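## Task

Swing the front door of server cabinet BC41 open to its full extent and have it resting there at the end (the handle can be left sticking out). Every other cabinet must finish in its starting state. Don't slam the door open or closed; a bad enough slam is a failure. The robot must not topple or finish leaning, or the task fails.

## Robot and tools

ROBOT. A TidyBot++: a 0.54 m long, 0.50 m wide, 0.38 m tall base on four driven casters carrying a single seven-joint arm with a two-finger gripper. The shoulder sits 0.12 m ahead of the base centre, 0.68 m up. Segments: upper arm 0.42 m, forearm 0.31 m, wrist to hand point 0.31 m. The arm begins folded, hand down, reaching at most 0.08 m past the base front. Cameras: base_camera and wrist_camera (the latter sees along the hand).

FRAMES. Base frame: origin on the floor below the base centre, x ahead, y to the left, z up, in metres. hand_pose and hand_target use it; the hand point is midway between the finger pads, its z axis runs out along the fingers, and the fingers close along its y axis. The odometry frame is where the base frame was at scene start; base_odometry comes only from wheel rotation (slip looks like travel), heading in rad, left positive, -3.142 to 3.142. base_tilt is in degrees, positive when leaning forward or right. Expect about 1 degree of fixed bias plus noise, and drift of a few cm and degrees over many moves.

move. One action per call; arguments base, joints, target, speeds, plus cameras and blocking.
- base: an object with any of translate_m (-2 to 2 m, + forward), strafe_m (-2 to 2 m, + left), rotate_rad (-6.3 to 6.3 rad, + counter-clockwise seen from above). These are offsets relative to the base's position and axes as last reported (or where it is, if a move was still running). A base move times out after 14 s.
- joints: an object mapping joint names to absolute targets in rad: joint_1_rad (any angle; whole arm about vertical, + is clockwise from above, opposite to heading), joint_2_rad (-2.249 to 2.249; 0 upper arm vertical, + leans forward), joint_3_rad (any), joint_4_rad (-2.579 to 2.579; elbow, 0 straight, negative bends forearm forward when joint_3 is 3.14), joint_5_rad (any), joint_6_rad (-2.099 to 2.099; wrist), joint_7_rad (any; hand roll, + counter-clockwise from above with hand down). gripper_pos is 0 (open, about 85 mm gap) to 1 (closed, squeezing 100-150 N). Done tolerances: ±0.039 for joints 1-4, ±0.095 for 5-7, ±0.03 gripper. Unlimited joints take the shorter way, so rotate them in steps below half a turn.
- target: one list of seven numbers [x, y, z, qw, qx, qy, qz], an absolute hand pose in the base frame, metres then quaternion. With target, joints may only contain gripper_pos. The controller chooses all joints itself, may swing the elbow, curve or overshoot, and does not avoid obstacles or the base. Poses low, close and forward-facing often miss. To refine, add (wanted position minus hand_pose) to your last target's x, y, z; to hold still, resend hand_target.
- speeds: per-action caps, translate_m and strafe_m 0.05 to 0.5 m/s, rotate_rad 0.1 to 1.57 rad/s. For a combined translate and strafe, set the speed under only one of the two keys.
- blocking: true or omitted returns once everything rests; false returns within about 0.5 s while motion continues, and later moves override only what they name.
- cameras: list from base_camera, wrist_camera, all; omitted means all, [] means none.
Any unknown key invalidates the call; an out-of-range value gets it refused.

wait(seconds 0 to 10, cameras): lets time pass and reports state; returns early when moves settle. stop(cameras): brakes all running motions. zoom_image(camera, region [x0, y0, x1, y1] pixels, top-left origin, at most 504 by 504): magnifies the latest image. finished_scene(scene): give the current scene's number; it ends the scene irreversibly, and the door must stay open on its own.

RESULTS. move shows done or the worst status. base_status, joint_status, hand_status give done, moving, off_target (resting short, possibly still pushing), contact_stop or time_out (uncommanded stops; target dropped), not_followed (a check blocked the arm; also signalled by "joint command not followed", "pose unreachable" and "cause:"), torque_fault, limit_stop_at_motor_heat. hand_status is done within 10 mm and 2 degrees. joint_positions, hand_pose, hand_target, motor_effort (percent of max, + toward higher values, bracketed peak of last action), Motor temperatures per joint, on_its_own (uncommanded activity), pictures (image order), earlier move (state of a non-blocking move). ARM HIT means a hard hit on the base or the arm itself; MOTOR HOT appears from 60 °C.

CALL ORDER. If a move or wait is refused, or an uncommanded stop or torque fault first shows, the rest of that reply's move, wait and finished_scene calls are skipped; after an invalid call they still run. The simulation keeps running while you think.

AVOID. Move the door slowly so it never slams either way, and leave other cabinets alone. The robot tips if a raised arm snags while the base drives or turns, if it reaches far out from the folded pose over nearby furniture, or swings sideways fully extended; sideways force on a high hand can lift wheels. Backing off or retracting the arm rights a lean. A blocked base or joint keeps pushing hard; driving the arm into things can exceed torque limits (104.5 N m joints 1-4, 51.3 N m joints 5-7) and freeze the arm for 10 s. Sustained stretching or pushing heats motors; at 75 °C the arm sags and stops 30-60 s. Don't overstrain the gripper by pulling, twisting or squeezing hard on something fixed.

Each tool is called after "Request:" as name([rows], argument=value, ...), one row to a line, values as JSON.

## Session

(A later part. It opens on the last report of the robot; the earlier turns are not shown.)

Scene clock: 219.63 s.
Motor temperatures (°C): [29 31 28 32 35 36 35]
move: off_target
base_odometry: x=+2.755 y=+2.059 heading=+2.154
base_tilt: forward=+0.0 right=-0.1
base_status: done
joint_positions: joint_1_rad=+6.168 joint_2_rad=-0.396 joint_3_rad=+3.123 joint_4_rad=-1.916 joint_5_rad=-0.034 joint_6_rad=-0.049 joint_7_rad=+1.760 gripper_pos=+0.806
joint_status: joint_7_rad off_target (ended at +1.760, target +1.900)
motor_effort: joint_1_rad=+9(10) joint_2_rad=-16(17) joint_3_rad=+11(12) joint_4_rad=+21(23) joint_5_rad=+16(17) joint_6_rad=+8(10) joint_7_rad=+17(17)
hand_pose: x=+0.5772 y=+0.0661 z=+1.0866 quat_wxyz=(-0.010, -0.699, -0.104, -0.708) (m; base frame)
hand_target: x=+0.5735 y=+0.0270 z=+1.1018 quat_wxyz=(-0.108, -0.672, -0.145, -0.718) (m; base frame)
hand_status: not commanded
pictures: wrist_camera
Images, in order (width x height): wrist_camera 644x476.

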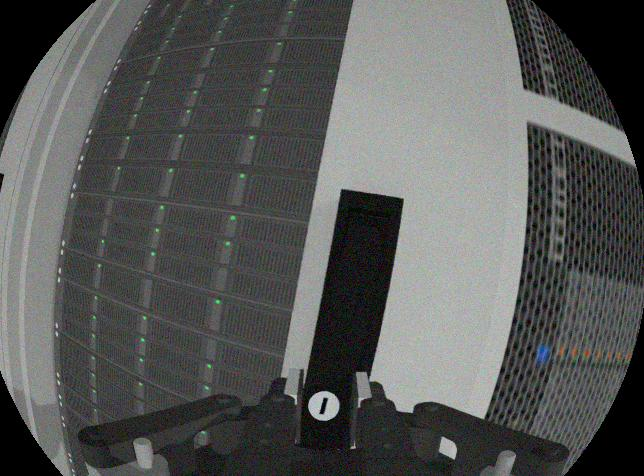

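Request:
move(joints={"joint_4_rad":-1.91,"joint_6_rad":-0.02,"joint_7_rad":1.25}, base={"strafe_m":0.074}, speeds={"strafe_m":0.08}, cameras=[])

Request:
move(joints={"joint_4_rad":-1.88,"joint_6_rad":-0.05,"joint_7_rad":0.95}, base={"strafe_m":0.022}, speeds={"strafe_m":0.06}, cameras=[])

Request:
move(joints={"joint_4_rad":-1.83,"joint_6_rad":-0.1,"joint_7_rad":0.65}, base={"strafe_m":0.018}, speeds={"strafe_m":0.06}, cameras=["wrist_camera"])

Scene clock: 222.80 s.
Motor temperatures (°C): [29 31 28 32 35 36 35]
move: done
base_odometry: x=+2.693 y=+2.018 heading=+2.154
base_tilt: forward=+0.0 right=-0.1
base_status: done
joint_positions: joint_1_rad=+6.214 joint_2_rad=-0.405 joint_3_rad=+3.179 joint_4_rad=-1.919 joint_5_rad=+0.028 joint_6_rad=-0.048 joint_7_rad=+1.303 gripper_pos=+0.806
joint_status: all done
motor_effort: joint_1_rad=-4(9) joint_2_rad=-6(17) joint_3_rad=-3(11) joint_4_rad=+21(24) joint_5_rad=-1(17) joint_6_rad=+9(11) joint_7_rad=+0(17)
hand_pose: x=+0.5787 y=+0.0110 z=+1.0890 quat_wxyz=(+0.102, -0.700, +0.078, -0.703) (m; base frame)
hand_target: x=+0.5731 y=+0.0266 z=+1.1081 quat_wxyz=(+0.127, -0.683, +0.078, -0.715) (m; base frame)
hand_status: not commanded
pictures: none
No camera images: "cameras" was empty.

Scene clock: 223.90 s.
Motor temperatures (°C): [29 31 28 32 35 36 35]
move: done
base_odometry: x=+2.675 y=+2.006 heading=+2.154
base_tilt: forward=+0.0 right=-0.1
base_status: done
joint_positions: joint_1_rad=+6.217 joint_2_rad=-0.407 joint_3_rad=+3.177 joint_4_rad=-1.907 joint_5_rad=+0.028 joint_6_rad=-0.048 joint_7_rad=+0.998 gripper_pos=+0.806
joint_status: all done
motor_effort: joint_1_rad=-5(9) joint_2_rad=-5(7) joint_3_rad=-5(10) joint_4_rad=+22(24) joint_5_rad=-1(2) joint_6_rad=+9(10) joint_7_rad=+0(2)
hand_pose: x=+0.5777 y=+0.0105 z=+1.0974 quat_wxyz=(+0.208, -0.675, +0.182, -0.684) (m; base frame)
hand_target: x=+0.5722 y=+0.0261 z=+1.1175 quat_wxyz=(+0.232, -0.663, +0.179, -0.689) (m; base frame)
hand_status: not commanded
pictures: none
No camera images: "cameras" was empty.

Scene clock: 224.93 s.
Motor temperatures (°C): [29 31 28 32 35 36 35]
move: off_target
base_odometry: x=+2.660 y=+1.996 heading=+2.154
base_tilt: forward=+0.0 right=-0.1
base_status: done
joint_positions: joint_1_rad=+6.217 joint_2_rad=-0.407 joint_3_rad=+3.179 joint_4_rad=-1.871 joint_5_rad=+0.028 joint_6_rad=-0.076 joint_7_rad=+0.701 gripper_pos=+0.806
joint_status: joint_4_rad off_target (ended at -1.871, target -1.830); the others done
motor_effort: joint_1_rad=-3(6) joint_2_rad=-7(8) joint_3_rad=-3(6) joint_4_rad=+23(24) joint_5_rad=-2(2) joint_6_rad=+9(10) joint_7_rad=+0(1)
hand_pose: x=+0.5766 y=+0.0087 z=+1.1113 quat_wxyz=(+0.308, -0.637, +0.280, -0.648) (m; base frame)
hand_target: x=+0.5702 y=+0.0253 z=+1.1330 quat_wxyz=(+0.331, -0.629, +0.277, -0.647) (m; base frame)
hand_status: not commanded
pictures: wrist_camera
Images, in order (width x height): wrist_camera 644x476.

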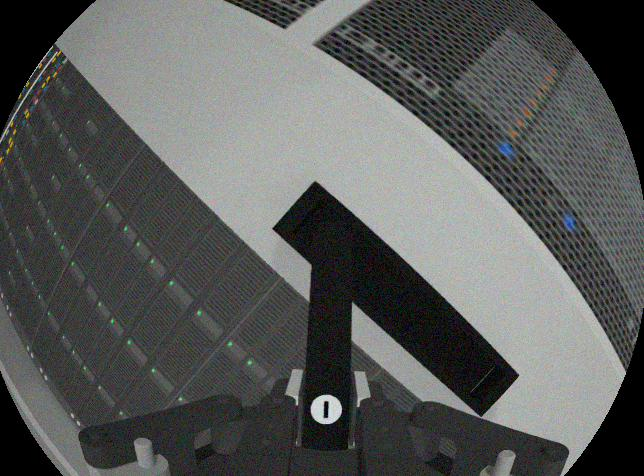

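Beautiful: swing handle rotating. Continue.

Request:
move(joints={"joint_4_rad":-1.77,"joint_6_rad":-0.16,"joint_7_rad":0.35}, base={"strafe_m":0.012}, speeds={"strafe_m":0.06}, cameras=[])

Request:
move(joints={"joint_4_rad":-1.69,"joint_6_rad":-0.24,"joint_7_rad":0.0}, base={"strafe_m":0.005}, speeds={"strafe_m":0.06}, cameras=["wrist_camera"])

Scene clock: 226.40 s.
Motor temperatures (°C): [29 31 28 32 35 36 35]
move: off_target
base_odometry: x=+2.650 y=+1.989 heading=+2.154
base_tilt: forward=+0.0 right=-0.1
base_status: done
joint_positions: joint_1_rad=+6.219 joint_2_rad=-0.407 joint_3_rad=+3.177 joint_4_rad=-1.817 joint_5_rad=+0.028 joint_6_rad=-0.126 joint_7_rad=+0.404 gripper_pos=+0.806
joint_status: joint_4_rad off_target (ended at -1.817, target -1.770); the others done
motor_effort: joint_1_rad=-2(8) joint_2_rad=-7(8) joint_3_rad=+0(10) joint_4_rad=+24(24) joint_5_rad=-1(2) joint_6_rad=+9(11) joint_7_rad=-1(1)
hand_pose: x=+0.5743 y=+0.0087 z=+1.1295 quat_wxyz=(+0.401, -0.588, +0.370, -0.597) (m; base frame)
hand_target: x=+0.5668 y=+0.0242 z=+1.1516 quat_wxyz=(+0.424, -0.580, +0.369, -0.590) (m; base frame)
hand_status: not commanded
pictures: none
No camera images: "cameras" was empty.

Scene clock: 227.57 s.
Motor temperatures (°C): [29 31 28 32 35 36 35]
move: off_target
base_odometry: x=+2.646 y=+1.986 heading=+2.155
base_tilt: forward=+0.0 right=-0.1
base_status: done
joint_positions: joint_1_rad=+6.219 joint_2_rad=-0.407 joint_3_rad=+3.172 joint_4_rad=-1.740 joint_5_rad=+0.028 joint_6_rad=-0.201 joint_7_rad=+0.061 gripper_pos=+0.807
joint_status: joint_4_rad off_target (ended at -1.740, target -1.690); the others done
motor_effort: joint_1_rad=-2(7) joint_2_rad=-8(10) joint_3_rad=+0(8) joint_4_rad=+24(25) joint_5_rad=-2(3) joint_6_rad=+9(10) joint_7_rad=-1(2)
hand_pose: x=+0.5694 y=+0.0100 z=+1.1536 quat_wxyz=(+0.497, -0.516, +0.464, -0.521) (m; base frame)
hand_target: x=+0.5605 y=+0.0226 z=+1.1759 quat_wxyz=(+0.519, -0.506, +0.465, -0.508) (m; base frame)
hand_status: not commanded
pictures: wrist_camera
Images, in order (width x height): wrist_camera 644x476.

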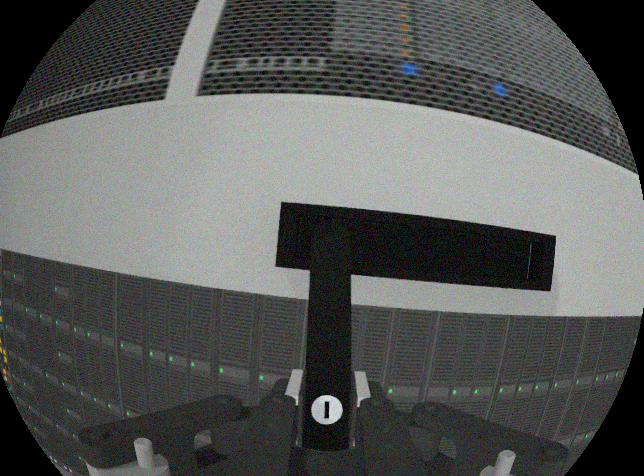

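Request:
move(joints={"joint_4_rad":-1.67,"joint_6_rad":-0.26,"joint_7_rad":-0.12}, cameras=[])

Request:
move(base={"translate_m":-0.04}, speeds={"translate_m":0.05}, cameras=["wrist_camera"])

Scene clock: 228.77 s.
Motor temperatures (°C): [29 31 28 32 35 36 35]
move: off_target
base_odometry: x=+2.646 y=+1.986 heading=+2.155
base_tilt: forward=+0.0 right=-0.1
base_status: not commanded
joint_positions: joint_1_rad=+6.219 joint_2_rad=-0.407 joint_3_rad=+3.171 joint_4_rad=-1.718 joint_5_rad=+0.033 joint_6_rad=-0.222 joint_7_rad=-0.064 gripper_pos=+0.807
joint_status: joint_4_rad off_target (ended at -1.718, target -1.670); the others done
motor_effort: joint_1_rad=-1(2) joint_2_rad=-8(9) joint_3_rad=+1(3) joint_4_rad=+23(25) joint_5_rad=-4(5) joint_6_rad=+8(10) joint_7_rad=-3(4)
hand_pose: x=+0.5677 y=+0.0101 z=+1.1608 quat_wxyz=(+0.528, -0.487, +0.494, -0.490) (m; base frame)
hand_target: x=+0.5587 y=+0.0222 z=+1.1819 quat_wxyz=(+0.549, -0.477, +0.495, -0.476) (m; base frame)
hand_status: not commanded
pictures: none
No camera images: "cameras" was empty.

Scene clock: 230.03 s.
Motor temperatures (°C): [29 31 28 32 35 36 35]
move: done
base_odometry: x=+2.668 y=+1.952 heading=+2.154
base_tilt: forward=+0.0 right=-0.1
base_status: done
joint_positions: joint_1_rad=+6.216 joint_2_rad=-0.408 joint_3_rad=+3.162 joint_4_rad=-1.717 joint_5_rad=+0.033 joint_6_rad=-0.227 joint_7_rad=-0.064 gripper_pos=+0.807
joint_status: not commanded
motor_effort: joint_1_rad=+0(2) joint_2_rad=-9(14) joint_3_rad=+2(5) joint_4_rad=+24(24) joint_5_rad=-3(4) joint_6_rad=+10(10) joint_7_rad=-3(3)
hand_pose: x=+0.5667 y=+0.0169 z=+1.1607 quat_wxyz=(+0.529, -0.491, +0.491, -0.488) (m; base frame)
hand_target: x=+0.5587 y=+0.0222 z=+1.1819 quat_wxyz=(+0.549, -0.477, +0.495, -0.476) (m; base frame)
hand_status: not commanded
pictures: wrist_camera
Images, in order (width x height): wrist_camera 644x476.

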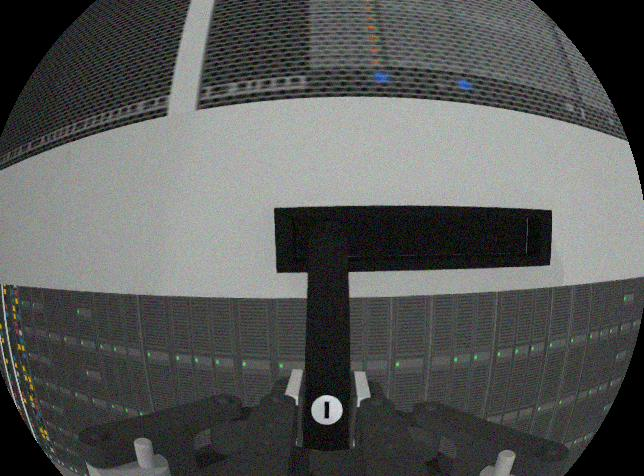

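Request:
move(base={"strafe_m":0.055,"rotate_rad":-0.09}, speeds={"strafe_m":0.1,"rotate_rad":0.15}, cameras=[])

Request:
move(base={"translate_m":-0.058,"strafe_m":0.1,"rotate_rad":-0.15}, speeds={"translate_m":0.1,"rotate_rad":0.13}, cameras=["wrist_camera","base_camera"])

Scene clock: 232.30 s.
Motor temperatures (°C): [29 31 28 32 35 36 35]
move: done
base_odometry: x=+2.622 y=+1.922 heading=+2.064
base_tilt: forward=+0.0 right=-0.1
base_status: done
joint_positions: joint_1_rad=+6.214 joint_2_rad=-0.408 joint_3_rad=+3.163 joint_4_rad=-1.716 joint_5_rad=+0.033 joint_6_rad=-0.227 joint_7_rad=-0.064 gripper_pos=+0.807
joint_status: not commanded
motor_effort: joint_1_rad=-3(4) joint_2_rad=-8(9) joint_3_rad=-1(4) joint_4_rad=+23(25) joint_5_rad=-4(4) joint_6_rad=+9(10) joint_7_rad=-3(3)
hand_pose: x=+0.5667 y=+0.0171 z=+1.1606 quat_wxyz=(+0.529, -0.491, +0.491, -0.487) (m; base frame)
hand_target: x=+0.5587 y=+0.0222 z=+1.1819 quat_wxyz=(+0.549, -0.477, +0.495, -0.476) (m; base frame)
hand_status: not commanded
pictures: none
No camera images: "cameras" was empty.

Scene clock: 234.03 s.
Motor temperatures (°C): [29 31 28 33 35 36 35]
move: done
base_odometry: x=+2.561 y=+1.823 heading=+1.913
base_tilt: forward=+0.0 right=+0.0
base_status: done
joint_positions: joint_1_rad=+6.208 joint_2_rad=-0.411 joint_3_rad=+3.155 joint_4_rad=-1.715 joint_5_rad=+0.033 joint_6_rad=-0.233 joint_7_rad=-0.064 gripper_pos=+0.807
joint_status: not commanded
motor_effort: joint_1_rad=-2(4) joint_2_rad=-9(12) joint_3_rad=-1(7) joint_4_rad=+24(25) joint_5_rad=-3(4) joint_6_rad=+9(11) joint_7_rad=-2(3)
hand_pose: x=+0.5649 y=+0.0243 z=+1.1607 quat_wxyz=(+0.531, -0.496, +0.487, -0.484) (m; base frame)
hand_target: x=+0.5587 y=+0.0222 z=+1.1819 quat_wxyz=(+0.549, -0.477, +0.495, -0.476) (m; base frame)
hand_status: not commanded
pictures: base_camera, wrist_camera
Images, in order (width x height): base_camera 644x364, wrist_camera 644x476.

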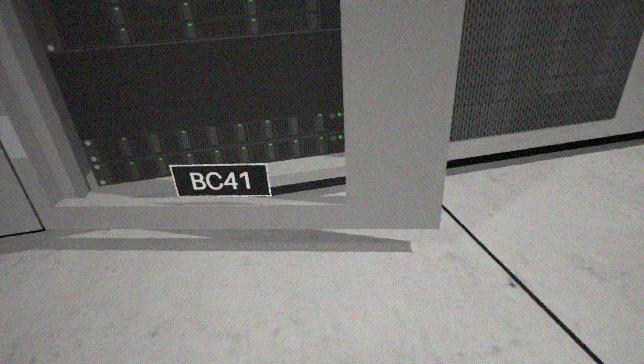

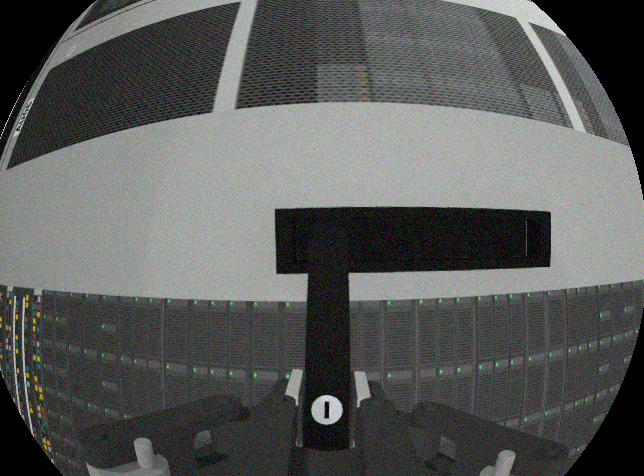

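Request:
move(base={"translate_m":-0.101,"strafe_m":0.21,"rotate_rad":-0.3}, speeds={"translate_m":0.15,"rotate_rad":0.2}, cameras=["base_camera"])

Scene clock: 236.60 s.
Motor temperatures (°C): [29 31 28 33 35 36 35]
move: done
base_odometry: x=+2.397 y=+1.658 heading=+1.613
base_tilt: forward=+0.0 right=-0.1
base_status: done
joint_positions: joint_1_rad=+6.200 joint_2_rad=-0.413 joint_3_rad=+3.149 joint_4_rad=-1.712 joint_5_rad=+0.033 joint_6_rad=-0.242 joint_7_rad=-0.064 gripper_pos=+0.807
joint_status: not commanded
motor_effort: joint_1_rad=+0(5) joint_2_rad=-8(13) joint_3_rad=+3(9) joint_4_rad=+23(25) joint_5_rad=-2(3) joint_6_rad=+8(11) joint_7_rad=-2(2)
hand_pose: x=+0.5632 y=+0.0318 z=+1.1606 quat_wxyz=(+0.533, -0.501, +0.484, -0.480) (m; base frame)
hand_target: x=+0.5587 y=+0.0222 z=+1.1819 quat_wxyz=(+0.549, -0.477, +0.495, -0.476) (m; base frame)
hand_status: not commanded
pictures: base_camera
Images, in order (width x height): base_camera 644x364.

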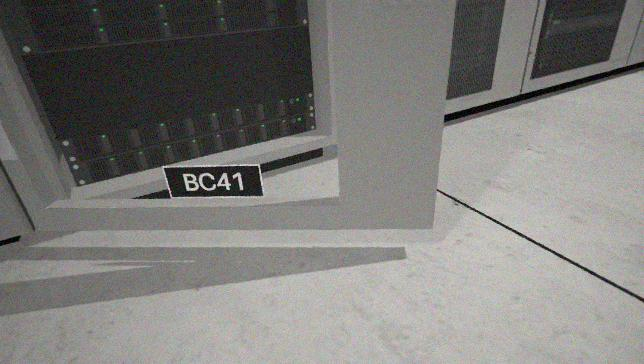

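Request:
move(base={"translate_m":-0.101,"strafe_m":0.21,"rotate_rad":-0.3}, speeds={"translate_m":0.15,"rotate_rad":0.2}, cameras=[])

Request:
move(base={"translate_m":-0.101,"strafe_m":0.21,"rotate_rad":-0.3}, speeds={"translate_m":0.15,"rotate_rad":0.2}, cameras=["base_camera","wrist_camera"])

Scene clock: 239.43 s.
Motor temperatures (°C): [29 31 28 33 35 36 35]
move: done
base_odometry: x=+2.192 y=+1.548 heading=+1.312
base_tilt: forward=+0.0 right=-0.1
base_status: done
joint_positions: joint_1_rad=+6.193 joint_2_rad=-0.412 joint_3_rad=+3.144 joint_4_rad=-1.710 joint_5_rad=+0.033 joint_6_rad=-0.246 joint_7_rad=-0.064 gripper_pos=+0.807
joint_status: not commanded
motor_effort: joint_1_rad=+0(6) joint_2_rad=-8(12) joint_3_rad=+2(10) joint_4_rad=+22(25) joint_5_rad=-2(3) joint_6_rad=+9(11) joint_7_rad=-2(2)
hand_pose: x=+0.5629 y=+0.0376 z=+1.1606 quat_wxyz=(+0.535, -0.505, +0.481, -0.477) (m; base frame)
hand_target: x=+0.5587 y=+0.0222 z=+1.1819 quat_wxyz=(+0.549, -0.477, +0.495, -0.476) (m; base frame)
hand_status: not commanded
pictures: none
No camera images: "cameras" was empty.

Scene clock: 241.63 s.
Motor temperatures (°C): [29 31 28 33 35 36 35]
move: done
base_odometry: x=+1.962 y=+1.504 heading=+1.011
base_tilt: forward=+0.0 right=+0.0
base_status: done
joint_positions: joint_1_rad=+6.189 joint_2_rad=-0.411 joint_3_rad=+3.140 joint_4_rad=-1.708 joint_5_rad=+0.033 joint_6_rad=-0.248 joint_7_rad=-0.064 gripper_pos=+0.807
joint_status: not commanded
motor_effort: joint_1_rad=+2(7) joint_2_rad=-8(12) joint_3_rad=+5(12) joint_4_rad=+23(25) joint_5_rad=-2(2) joint_6_rad=+10(11) joint_7_rad=-1(2)
hand_pose: x=+0.5629 y=+0.0413 z=+1.1606 quat_wxyz=(+0.536, -0.507, +0.480, -0.476) (m; base frame)
hand_target: x=+0.5587 y=+0.0222 z=+1.1819 quat_wxyz=(+0.549, -0.477, +0.495, -0.476) (m; base frame)
hand_status: not commanded
pictures: base_camera, wrist_camera
Images, in order (width x height): base_camera 644x364, wrist_camera 644x476.

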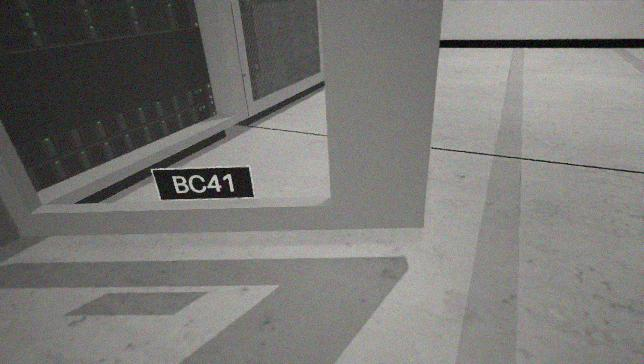

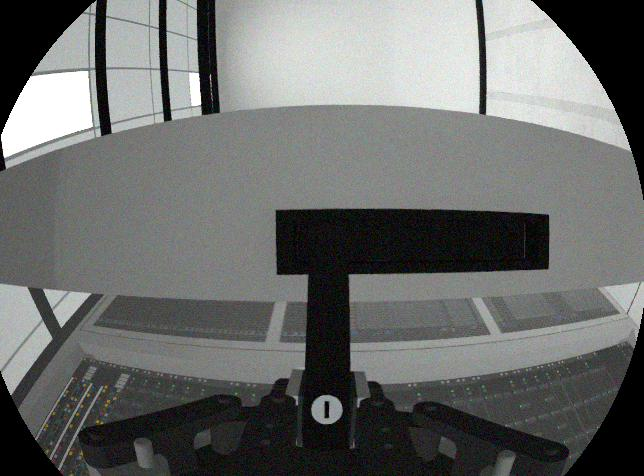

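Request:
move(base={"translate_m":-0.101,"strafe_m":0.21,"rotate_rad":-0.3}, speeds={"translate_m":0.15,"rotate_rad":0.2}, cameras=["base_camera","wrist_camera"])

Scene clock: 244.53 s.
Motor temperatures (°C): [29 31 28 33 35 36 35]
move: done
base_odometry: x=+1.731 y=+1.530 heading=+0.710
base_tilt: forward=+0.0 right=-0.1
base_status: done
joint_positions: joint_1_rad=+6.188 joint_2_rad=-0.411 joint_3_rad=+3.139 joint_4_rad=-1.707 joint_5_rad=+0.033 joint_6_rad=-0.249 joint_7_rad=-0.064 gripper_pos=+0.807
joint_status: not commanded
motor_effort: joint_1_rad=+1(7) joint_2_rad=-9(13) joint_3_rad=+5(12) joint_4_rad=+24(25) joint_5_rad=-2(2) joint_6_rad=+10(11) joint_7_rad=-1(2)
hand_pose: x=+0.5627 y=+0.0428 z=+1.1606 quat_wxyz=(+0.536, -0.508, +0.479, -0.475) (m; base frame)
hand_target: x=+0.5587 y=+0.0222 z=+1.1819 quat_wxyz=(+0.549, -0.477, +0.495, -0.476) (m; base frame)
hand_status: not commanded
pictures: base_camera, wrist_camera
Images, in order (width x height): base_camera 644x364, wrist_camera 644x476.

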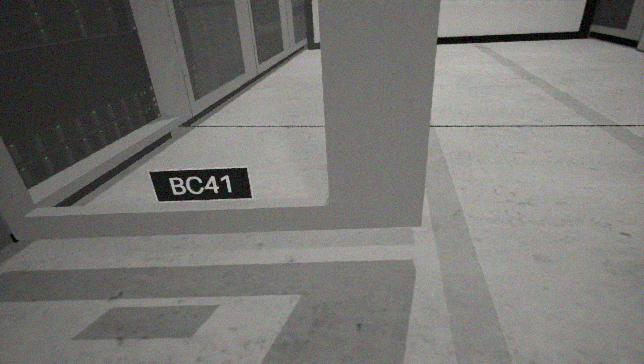

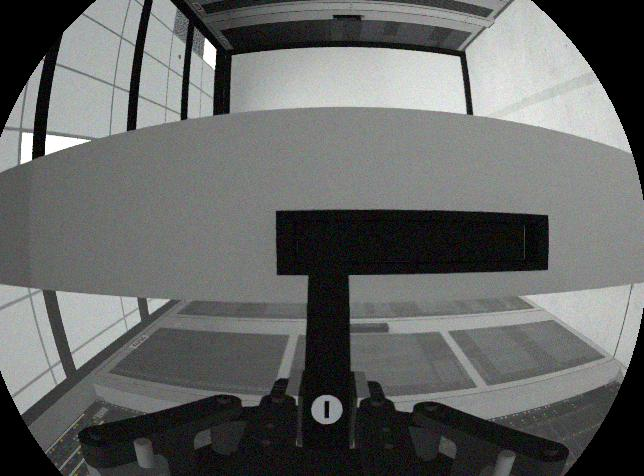

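Request:
move(base={"translate_m":-0.075,"strafe_m":0.132,"rotate_rad":-0.2}, speeds={"translate_m":0.1,"rotate_rad":0.14}, cameras=["base_camera","wrist_camera"])

Scene clock: 247.30 s.
Motor temperatures (°C): [29 31 28 33 35 36 35]
move: done
base_odometry: x=+1.588 y=+1.581 heading=+0.509
base_tilt: forward=+0.0 right=-0.1
base_status: done
joint_positions: joint_1_rad=+6.185 joint_2_rad=-0.410 joint_3_rad=+3.135 joint_4_rad=-1.706 joint_5_rad=+0.033 joint_6_rad=-0.250 joint_7_rad=-0.064 gripper_pos=+0.807
joint_status: not commanded
motor_effort: joint_1_rad=+2(8) joint_2_rad=-9(13) joint_3_rad=+5(12) joint_4_rad=+23(25) joint_5_rad=-1(2) joint_6_rad=+9(11) joint_7_rad=-1(1)
hand_pose: x=+0.5624 y=+0.0465 z=+1.1606 quat_wxyz=(+0.537, -0.510, +0.477, -0.473) (m; base frame)
hand_target: x=+0.5587 y=+0.0222 z=+1.1819 quat_wxyz=(+0.549, -0.477, +0.495, -0.476) (m; base frame)
hand_status: not commanded
pictures: base_camera, wrist_camera
Images, in order (width x height): base_camera 644x364, wrist_camera 644x476.

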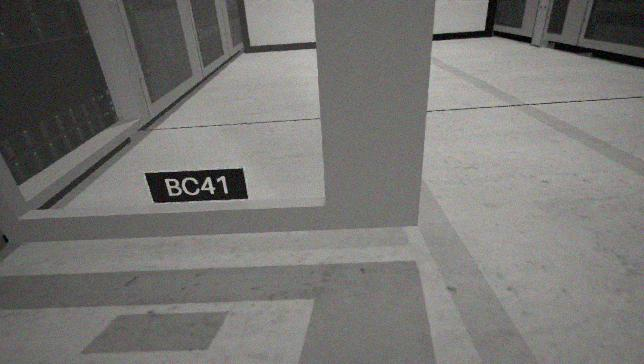

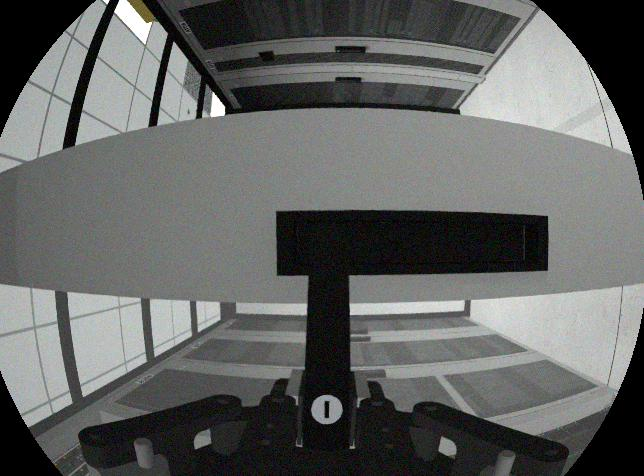

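Request:
move(joints={"gripper_pos":0.3}, cameras=[])

Request:
move(base={"translate_m":-0.3,"strafe_m":-0.03}, speeds={"translate_m":0.15}, cameras=["base_camera","wrist_camera"])

Scene clock: 249.90 s.
Motor temperatures (°C): [29 31 28 33 35 36 35]
move: done
base_odometry: x=+1.588 y=+1.581 heading=+0.509
base_tilt: forward=+0.0 right=-0.1
base_status: not commanded
joint_positions: joint_1_rad=+6.189 joint_2_rad=-0.410 joint_3_rad=+3.150 joint_4_rad=-1.700 joint_5_rad=+0.033 joint_6_rad=-0.250 joint_7_rad=-0.080 gripper_pos=+0.300
joint_status: all done
motor_effort: joint_1_rad=-1(2) joint_2_rad=-6(10) joint_3_rad=+1(6) joint_4_rad=+21(23) joint_5_rad=+1(2) joint_6_rad=+9(10) joint_7_rad=+1(1)
hand_pose: x=+0.5629 y=+0.0357 z=+1.1647 quat_wxyz=(+0.540, -0.499, +0.486, -0.474) (m; base frame)
hand_target: x=+0.5587 y=+0.0222 z=+1.1819 quat_wxyz=(+0.549, -0.477, +0.495, -0.476) (m; base frame)
hand_status: not commanded
pictures: none
No camera images: "cameras" was empty.

Scene clock: 252.53 s.
Motor temperatures (°C): [29 31 28 33 35 36 35]
move: done
base_odometry: x=+1.340 y=+1.409 heading=+0.509
base_tilt: forward=+0.0 right=-0.1
base_status: done
joint_positions: joint_1_rad=+6.189 joint_2_rad=-0.415 joint_3_rad=+3.150 joint_4_rad=-1.699 joint_5_rad=+0.033 joint_6_rad=-0.250 joint_7_rad=-0.080 gripper_pos=+0.300
joint_status: not commanded
motor_effort: joint_1_rad=-1(1) joint_2_rad=-7(12) joint_3_rad=+1(1) joint_4_rad=+21(22) joint_5_rad=+0(1) joint_6_rad=+8(9) joint_7_rad=+1(2)
hand_pose: x=+0.5608 y=+0.0355 z=+1.1668 quat_wxyz=(+0.541, -0.497, +0.484, -0.475) (m; base frame)
hand_target: x=+0.5587 y=+0.0222 z=+1.1819 quat_wxyz=(+0.549, -0.477, +0.495, -0.476) (m; base frame)
hand_status: not commanded
pictures: base_camera, wrist_camera
Images, in order (width x height): base_camera 644x364, wrist_camera 644x476.

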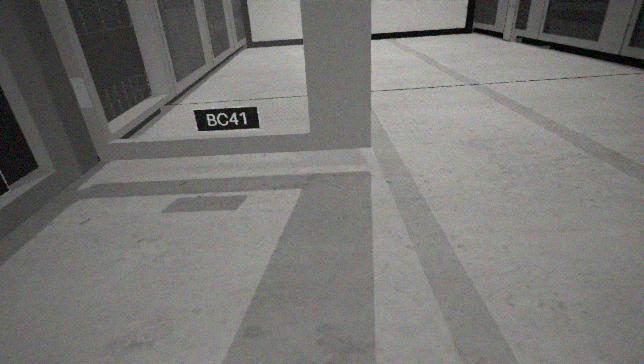

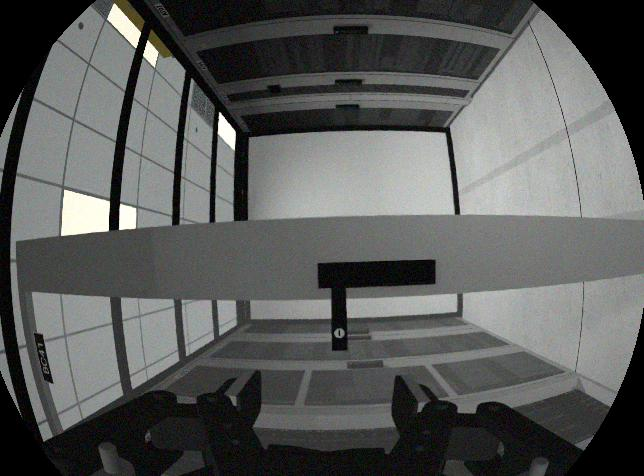

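Request:
move(base={"rotate_rad":0.074,"strafe_m":-0.45}, joints={"joint_1_rad":0.0,"joint_2_rad":-0.343,"joint_3_rad":3.14,"joint_4_rad":-2.541,"joint_5_rad":0.04,"joint_6_rad":0.63,"joint_7_rad":1.588,"gripper_pos":1}, cameras=["base_camera","wrist_camera"])

Scene clock: 256.80 s.
Motor temperatures (°C): [29 31 28 33 35 36 35]
move: done
base_odometry: x=+1.559 y=+1.016 heading=+0.583
base_tilt: forward=+0.0 right=+0.0
base_status: done
joint_positions: joint_1_rad=+6.259 joint_2_rad=-0.370 joint_3_rad=+3.150 joint_4_rad=-2.520 joint_5_rad=+0.033 joint_6_rad=+0.574 joint_7_rad=+1.538 gripper_pos=+0.999
joint_status: all done
motor_effort: joint_1_rad=-1(3) joint_2_rad=-6(9) joint_3_rad=+1(4) joint_4_rad=+19(22) joint_5_rad=+0(2) joint_6_rad=+9(10) joint_7_rad=+1(3)
hand_pose: x=+0.5410 y=+0.0131 z=+0.9005 quat_wxyz=(+0.015, -0.709, -0.009, -0.705) (m; base frame)
hand_target: x=+0.5432 y=+0.0094 z=+0.8943 quat_wxyz=(-0.009, -0.706, -0.027, -0.708) (m; base frame)
hand_status: not commanded
pictures: base_camera, wrist_camera
Images, in order (width x height): base_camera 644x364, wrist_camera 644x476.

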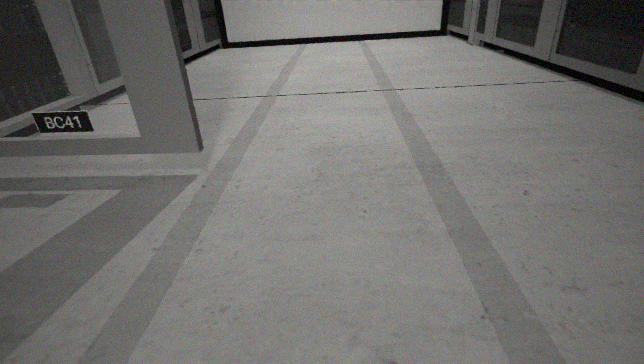

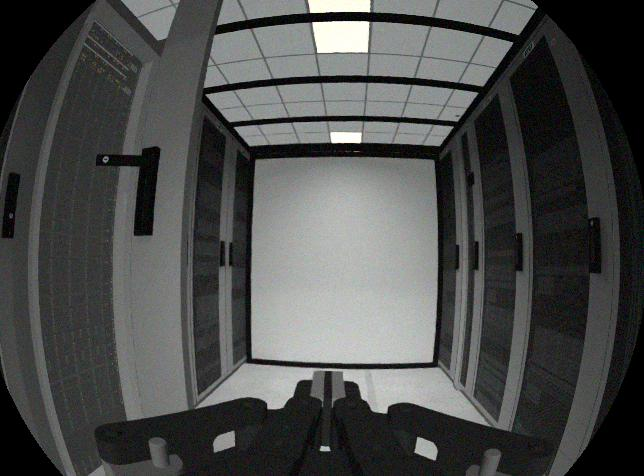

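Request:
move(base={"strafe_m":-0.24}, cameras=[])

Request:
move(base={"translate_m":1.9}, cameras=[])

Request:
move(base={"rotate_rad":3.14,"strafe_m":0.1}, cameras=["base_camera","wrist_camera"])

Scene clock: 259.30 s.
Motor temperatures (°C): [29 31 28 33 35 36 35]
move: done
base_odometry: x=+1.691 y=+0.815 heading=+0.582
base_tilt: forward=+0.0 right=+0.0
base_status: done
joint_positions: joint_1_rad=+6.263 joint_2_rad=-0.370 joint_3_rad=+3.149 joint_4_rad=-2.520 joint_5_rad=+0.033 joint_6_rad=+0.576 joint_7_rad=+1.541 gripper_pos=+0.999
joint_status: not commanded
motor_effort: joint_1_rad=-1(2) joint_2_rad=-6(6) joint_3_rad=+0(2) joint_4_rad=+19(20) joint_5_rad=+0(1) joint_6_rad=+9(10) joint_7_rad=+1(1)
hand_pose: x=+0.5412 y=+0.0119 z=+0.9009 quat_wxyz=(+0.013, -0.708, -0.009, -0.706) (m; base frame)
hand_target: x=+0.5432 y=+0.0094 z=+0.8943 quat_wxyz=(-0.009, -0.706, -0.027, -0.708) (m; base frame)
hand_status: not commanded
pictures: none
No camera images: "cameras" was empty.

Scene clock: 263.83 s.
Motor temperatures (°C): [29 31 28 33 35 36 35]
move: done
base_odometry: x=+3.279 y=+1.859 heading=+0.581
base_tilt: forward=+0.0 right=-0.1
base_status: done
joint_positions: joint_1_rad=+6.263 joint_2_rad=-0.358 joint_3_rad=+3.149 joint_4_rad=-2.523 joint_5_rad=+0.033 joint_6_rad=+0.580 joint_7_rad=+1.541 gripper_pos=+0.999
joint_status: not commanded
motor_effort: joint_1_rad=-1(1) joint_2_rad=-7(8) joint_3_rad=+1(2) joint_4_rad=+18(20) joint_5_rad=+0(1) joint_6_rad=+10(10) joint_7_rad=+1(1)
hand_pose: x=+0.5434 y=+0.0120 z=+0.8954 quat_wxyz=(+0.013, -0.712, -0.009, -0.702) (m; base frame)
hand_target: x=+0.5432 y=+0.0094 z=+0.8943 quat_wxyz=(-0.009, -0.706, -0.027, -0.708) (m; base frame)
hand_status: not commanded
pictures: none
No camera images: "cameras" was empty.

Scene clock: 267.20 s.
Motor temperatures (°C): [29 31 28 33 35 36 34]
move: done
base_odometry: x=+3.224 y=+1.943 heading=-2.562
base_tilt: forward=+0.1 right=-0.1
base_status: done
joint_positions: joint_1_rad=+6.269 joint_2_rad=-0.358 joint_3_rad=+3.147 joint_4_rad=-2.523 joint_5_rad=+0.033 joint_6_rad=+0.580 joint_7_rad=+1.541 gripper_pos=+0.999
joint_status: not commanded
motor_effort: joint_1_rad=+0(3) joint_2_rad=-6(7) joint_3_rad=+1(2) joint_4_rad=+19(19) joint_5_rad=+0(1) joint_6_rad=+9(10) joint_7_rad=+1(1)
hand_pose: x=+0.5434 y=+0.0104 z=+0.8955 quat_wxyz=(+0.011, -0.712, -0.008, -0.702) (m; base frame)
hand_target: x=+0.5432 y=+0.0094 z=+0.8943 quat_wxyz=(-0.009, -0.706, -0.027, -0.708) (m; base frame)
hand_status: not commanded
pictures: base_camera, wrist_camera
Images, in order (width x height): base_camera 644x364, wrist_camera 644x476.

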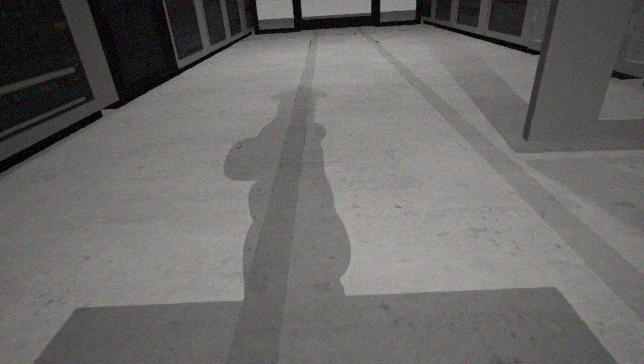

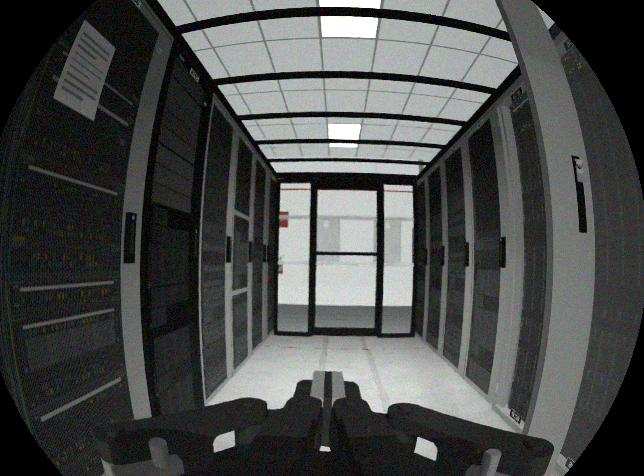

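Request:
move(base={"strafe_m":-0.29,"translate_m":0.25}, speeds={"translate_m":0.3}, joints={"joint_1_rad":0.5}, cameras=["base_camera","wrist_camera"])

Scene clock: 270.80 s.
Motor temperatures (°C): [29 31 28 33 35 36 34]
move: done
base_odometry: x=+2.856 y=+2.049 heading=-2.562
base_tilt: forward=+0.0 right=-0.1
base_status: done
joint_positions: joint_1_rad=+6.761 joint_2_rad=-0.356 joint_3_rad=+3.147 joint_4_rad=-2.523 joint_5_rad=+0.033 joint_6_rad=+0.580 joint_7_rad=+1.541 gripper_pos=+0.999
joint_status: all done
motor_effort: joint_1_rad=-1(2) joint_2_rad=-6(9) joint_3_rad=+1(3) joint_4_rad=+18(20) joint_5_rad=+0(1) joint_6_rad=+9(9) joint_7_rad=+1(1)
hand_pose: x=+0.4982 y=-0.1914 z=+0.8948 quat_wxyz=(-0.160, -0.693, +0.166, -0.683) (m; base frame)
hand_target: x=+0.4958 y=-0.1951 z=+0.8943 quat_wxyz=(-0.184, -0.690, +0.149, -0.684) (m; base frame)
hand_status: not commanded
pictures: base_camera, wrist_camera
Images, in order (width x height): base_camera 644x364, wrist_camera 644x476.

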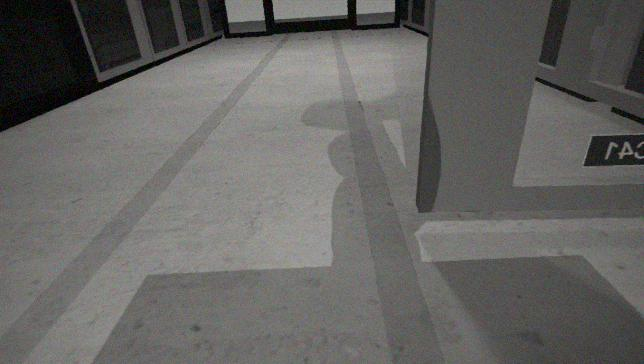

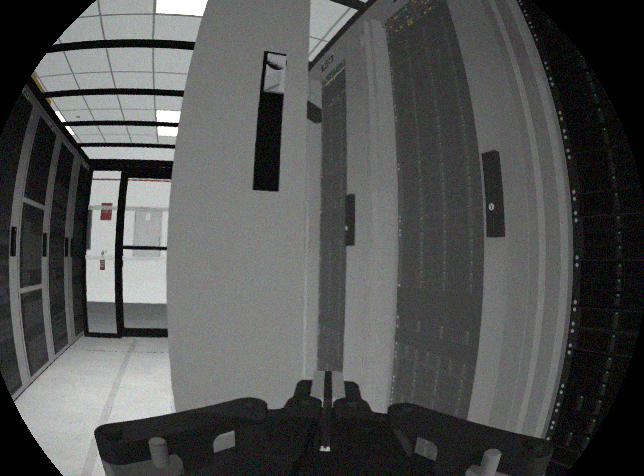

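Request:
move(base={"translate_m":0.15}, speeds={"translate_m":0.1}, cameras=["wrist_camera"])

Scene clock: 273.47 s.
Motor temperatures (°C): [29 31 28 33 35 36 34]
move: done
base_odometry: x=+2.730 y=+1.967 heading=-2.562
base_tilt: forward=+0.0 right=-0.1
base_status: done
joint_positions: joint_1_rad=+6.761 joint_2_rad=-0.355 joint_3_rad=+3.147 joint_4_rad=-2.523 joint_5_rad=+0.033 joint_6_rad=+0.581 joint_7_rad=+1.541 gripper_pos=+0.999
joint_status: not commanded
motor_effort: joint_1_rad=-1(2) joint_2_rad=-6(9) joint_3_rad=+1(2) joint_4_rad=+18(20) joint_5_rad=+0(1) joint_6_rad=+8(10) joint_7_rad=+1(1)
hand_pose: x=+0.4983 y=-0.1917 z=+0.8940 quat_wxyz=(-0.160, -0.694, +0.166, -0.682) (m; base frame)
hand_target: x=+0.4958 y=-0.1951 z=+0.8943 quat_wxyz=(-0.184, -0.690, +0.149, -0.684) (m; base frame)
hand_status: not commanded
pictures: wrist_camera
Images, in order (width x height): wrist_camera 644x476.

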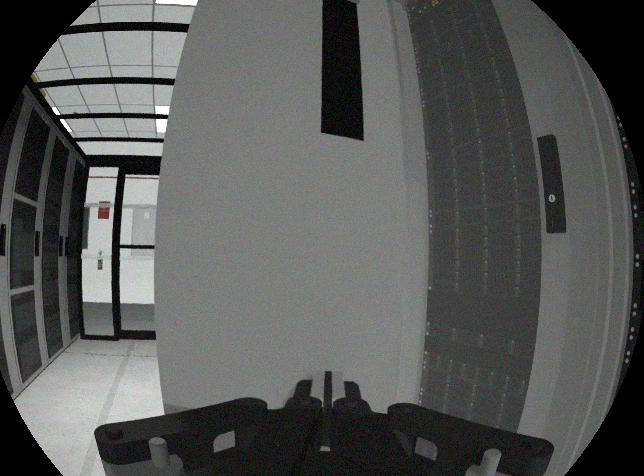

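Request:
move(base={"translate_m":0.12,"strafe_m":-0.01}, speeds={"translate_m":0.07}, cameras=["wrist_camera"])

Scene clock: 275.90 s.
Motor temperatures (°C): [29 31 28 32 35 36 34]
move: done
base_odometry: x=+2.624 y=+1.909 heading=-2.562
base_tilt: forward=+0.1 right=+0.0
base_status: done
joint_positions: joint_1_rad=+6.762 joint_2_rad=-0.354 joint_3_rad=+3.147 joint_4_rad=-2.526 joint_5_rad=+0.033 joint_6_rad=+0.582 joint_7_rad=+1.541 gripper_pos=+0.999
joint_status: not commanded
motor_effort: joint_1_rad=+0(2) joint_2_rad=-7(9) joint_3_rad=+1(2) joint_4_rad=+18(20) joint_5_rad=+0(1) joint_6_rad=+9(10) joint_7_rad=+1(1)
hand_pose: x=+0.4979 y=-0.1918 z=+0.8927 quat_wxyz=(-0.160, -0.694, +0.167, -0.682) (m; base frame)
hand_target: x=+0.4958 y=-0.1951 z=+0.8943 quat_wxyz=(-0.184, -0.690, +0.149, -0.684) (m; base frame)
hand_status: not commanded
pictures: wrist_camera
Images, in order (width x height): wrist_camera 644x476.

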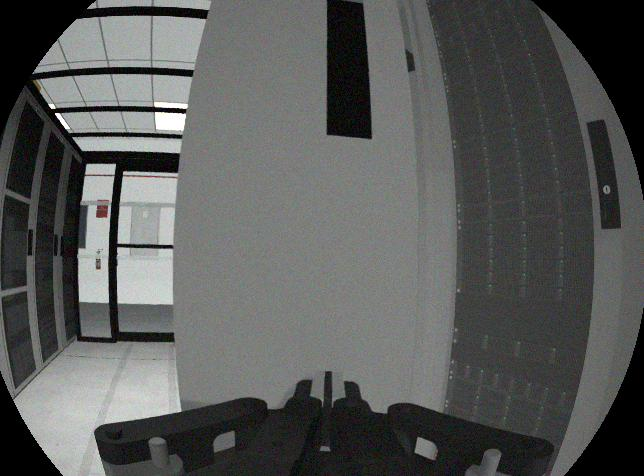

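Request:
move(base={"translate_m":0.12,"strafe_m":-0.045}, speeds={"translate_m":0.07}, cameras=["wrist_camera"])

Request:
move(base={"translate_m":0.05,"strafe_m":-0.04}, speeds={"translate_m":0.06}, cameras=["wrist_camera"])

Scene clock: 278.87 s.
Motor temperatures (°C): [29 31 28 32 35 36 34]
move: done
base_odometry: x=+2.499 y=+1.881 heading=-2.562
base_tilt: forward=+0.0 right=-0.1
base_status: done
joint_positions: joint_1_rad=+6.762 joint_2_rad=-0.353 joint_3_rad=+3.147 joint_4_rad=-2.527 joint_5_rad=+0.033 joint_6_rad=+0.583 joint_7_rad=+1.541 gripper_pos=+0.999
joint_status: not commanded
motor_effort: joint_1_rad=-1(2) joint_2_rad=-6(10) joint_3_rad=+1(2) joint_4_rad=+19(20) joint_5_rad=+0(1) joint_6_rad=+8(10) joint_7_rad=+1(1)
hand_pose: x=+0.4978 y=-0.1918 z=+0.8920 quat_wxyz=(-0.160, -0.695, +0.167, -0.681) (m; base frame)
hand_target: x=+0.4958 y=-0.1951 z=+0.8943 quat_wxyz=(-0.184, -0.690, +0.149, -0.684) (m; base frame)
hand_status: not commanded
pictures: wrist_camera
Images, in order (width x height): wrist_camera 644x476.

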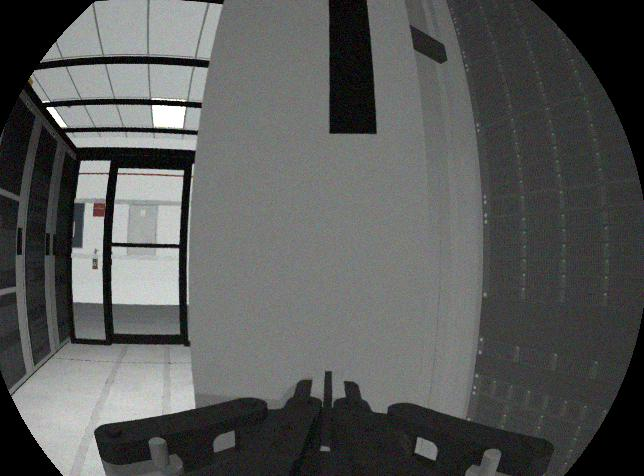

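Scene clock: 280.43 s.
Motor temperatures (°C): [29 31 28 32 35 36 34]
move: done
base_odometry: x=+2.435 y=+1.886 heading=-2.562
base_tilt: forward=+0.0 right=+0.0
base_status: done
joint_positions: joint_1_rad=+6.762 joint_2_rad=-0.353 joint_3_rad=+3.147 joint_4_rad=-2.528 joint_5_rad=+0.033 joint_6_rad=+0.583 joint_7_rad=+1.541 gripper_pos=+0.999
joint_status: not commanded
motor_effort: joint_1_rad=-1(1) joint_2_rad=-7(9) joint_3_rad=+1(2) joint_4_rad=+18(21) joint_5_rad=+0(1) joint_6_rad=+9(10) joint_7_rad=+1(1)
hand_pose: x=+0.4977 y=-0.1917 z=+0.8916 quat_wxyz=(-0.160, -0.695, +0.167, -0.681) (m; base frame)
hand_target: x=+0.4958 y=-0.1951 z=+0.8943 quat_wxyz=(-0.184, -0.690, +0.149, -0.684) (m; base frame)
hand_status: not commanded
pictures: wrist_camera
Images, in order (width x height): wrist_camera 644x476.

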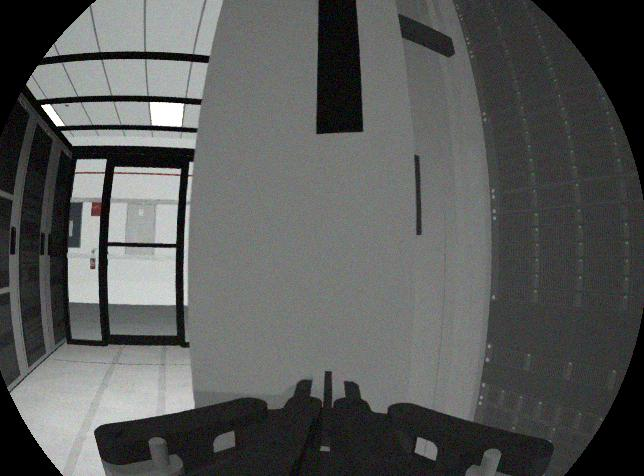

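Request:
move(base={"translate_m":0.045,"strafe_m":-0.035}, speeds={"translate_m":0.05}, cameras=["wrist_camera"])

Request:
move(base={"translate_m":0.04,"strafe_m":-0.04}, speeds={"translate_m":0.05}, cameras=["wrist_camera"])

Scene clock: 282.53 s.
Motor temperatures (°C): [29 31 28 32 35 36 34]
move: done
base_odometry: x=+2.378 y=+1.891 heading=-2.562
base_tilt: forward=+0.0 right=+0.0
base_status: done
joint_positions: joint_1_rad=+6.762 joint_2_rad=-0.353 joint_3_rad=+3.147 joint_4_rad=-2.529 joint_5_rad=+0.033 joint_6_rad=+0.583 joint_7_rad=+1.541 gripper_pos=+0.999
joint_status: not commanded
motor_effort: joint_1_rad=-1(2) joint_2_rad=-6(9) joint_3_rad=+1(2) joint_4_rad=+18(20) joint_5_rad=+1(1) joint_6_rad=+9(10) joint_7_rad=+1(1)
hand_pose: x=+0.4976 y=-0.1917 z=+0.8912 quat_wxyz=(-0.160, -0.695, +0.167, -0.681) (m; base frame)
hand_target: x=+0.4958 y=-0.1951 z=+0.8943 quat_wxyz=(-0.184, -0.690, +0.149, -0.684) (m; base frame)
hand_status: not commanded
pictures: wrist_camera
Images, in order (width x height): wrist_camera 644x476.

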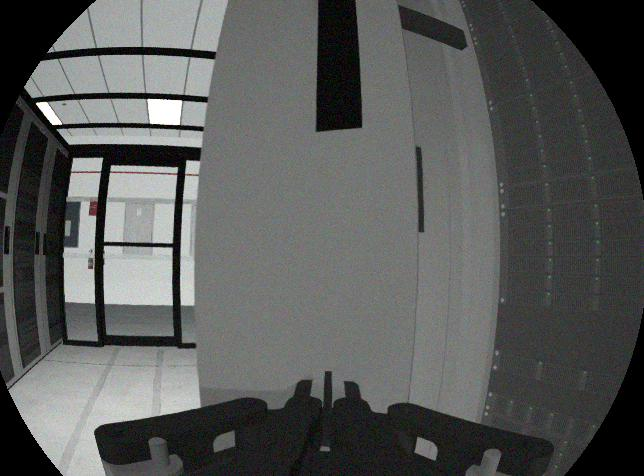

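Scene clock: 285.83 s.
Motor temperatures (°C): [29 31 28 32 35 36 34]
move: time_out
base_odometry: x=+2.325 y=+1.902 heading=-2.562
base_tilt: forward=+0.0 right=-0.1
base_status: translate_m time_out (by the wheels' count: +0.039 of +0.040); strafe_m time_out (by the wheels' count: -0.038 of -0.040)
joint_positions: joint_1_rad=+6.762 joint_2_rad=-0.461 joint_3_rad=+3.123 joint_4_rad=-2.620 joint_5_rad=+0.033 joint_6_rad=+0.607 joint_7_rad=+1.541 gripper_pos=+0.999
joint_status: not commanded
motor_effort: joint_1_rad=+3(6) joint_2_rad=+20(26) joint_3_rad=+6(9) joint_4_rad=+32(36) joint_5_rad=-2(4) joint_6_rad=+6(9) joint_7_rad=+1(1)
hand_pose: x=+0.4680 y=-0.1638 z=+0.8895 quat_wxyz=(-0.159, -0.684, +0.152, -0.695) (m; base frame)
hand_target: x=+0.4958 y=-0.1951 z=+0.8943 quat_wxyz=(-0.184, -0.690, +0.149, -0.684) (m; base frame)
hand_status: not commanded
pictures: wrist_camera
Images, in order (width x height): wrist_camera 644x476.

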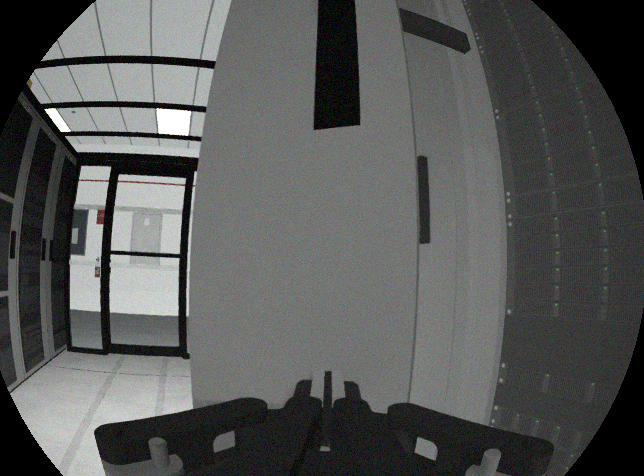

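Request:
move(base={"translate_m":-0.04,"strafe_m":0.03}, speeds={"translate_m":0.05})

Request:
move(base={"translate_m":-0.2,"strafe_m":0.1}, speeds={"translate_m":0.15})

Scene clock: 289.27 s.
Motor temperatures (°C): [29 31 28 33 35 36 34]
move: done
base_odometry: x=+2.375 y=+1.899 heading=-2.562
base_tilt: forward=+0.0 right=-0.1
base_status: done
joint_positions: joint_1_rad=+6.766 joint_2_rad=-0.356 joint_3_rad=+3.127 joint_4_rad=-2.569 joint_5_rad=+0.033 joint_6_rad=+0.608 joint_7_rad=+1.541 gripper_pos=+0.999
joint_status: not commanded
motor_effort: joint_1_rad=-1(2) joint_2_rad=-5(21) joint_3_rad=+1(5) joint_4_rad=+19(31) joint_5_rad=+1(2) joint_6_rad=+9(10) joint_7_rad=+1(1)
hand_pose: x=+0.4937 y=-0.1810 z=+0.8773 quat_wxyz=(-0.156, -0.701, +0.160, -0.677) (m; base frame)
hand_target: x=+0.4958 y=-0.1951 z=+0.8943 quat_wxyz=(-0.184, -0.690, +0.149, -0.684) (m; base frame)
hand_status: not commanded
pictures: base_camera, wrist_camera
Images, in order (width x height): base_camera 644x364, wrist_camera 644x476.

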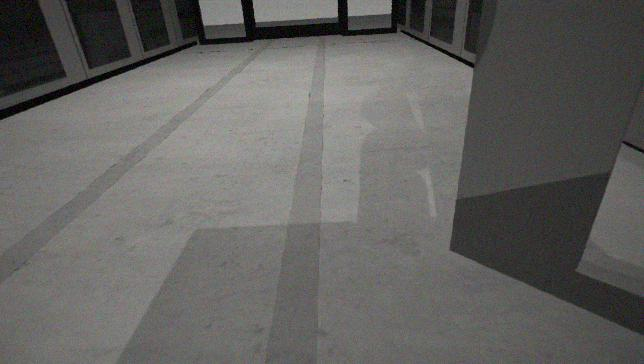

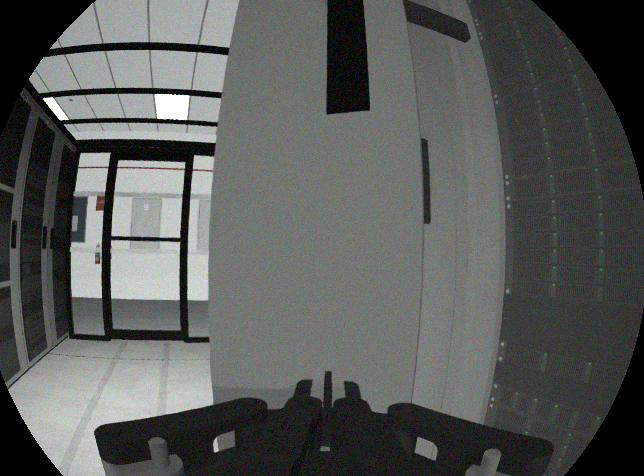

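Scene clock: 291.40 s.
Motor temperatures (°C): [29 31 28 33 35 36 34]
move: done
base_odometry: x=+2.597 y=+1.925 heading=-2.562
base_tilt: forward=+0.0 right=-0.1
base_status: done
joint_positions: joint_1_rad=+6.766 joint_2_rad=-0.355 joint_3_rad=+3.127 joint_4_rad=-2.568 joint_5_rad=+0.033 joint_6_rad=+0.608 joint_7_rad=+1.541 gripper_pos=+0.999
joint_status: not commanded
motor_effort: joint_1_rad=-1(1) joint_2_rad=-6(8) joint_3_rad=+1(2) joint_4_rad=+18(19) joint_5_rad=+0(1) joint_6_rad=+9(10) joint_7_rad=+1(1)
hand_pose: x=+0.4939 y=-0.1811 z=+0.8770 quat_wxyz=(-0.156, -0.701, +0.160, -0.677) (m; base frame)
hand_target: x=+0.4958 y=-0.1951 z=+0.8943 quat_wxyz=(-0.184, -0.690, +0.149, -0.684) (m; base frame)
hand_status: not commanded
pictures: base_camera, wrist_camera
Images, in order (width x height): base_camera 644x364, wrist_camera 644x476.

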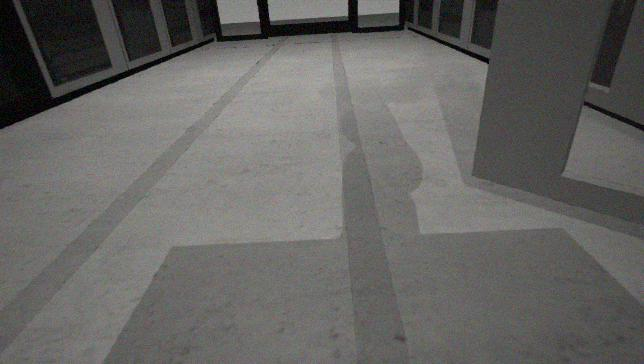

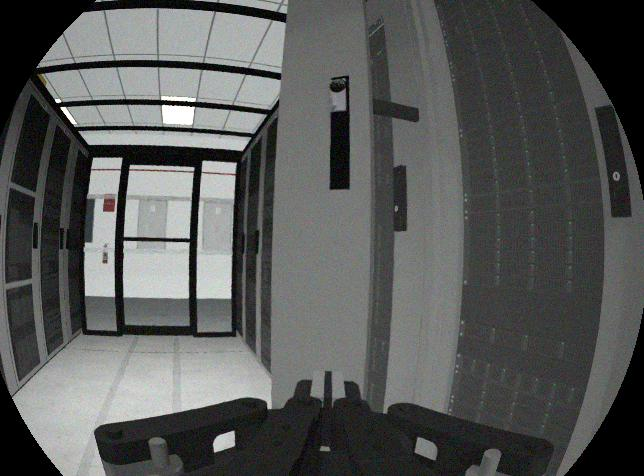

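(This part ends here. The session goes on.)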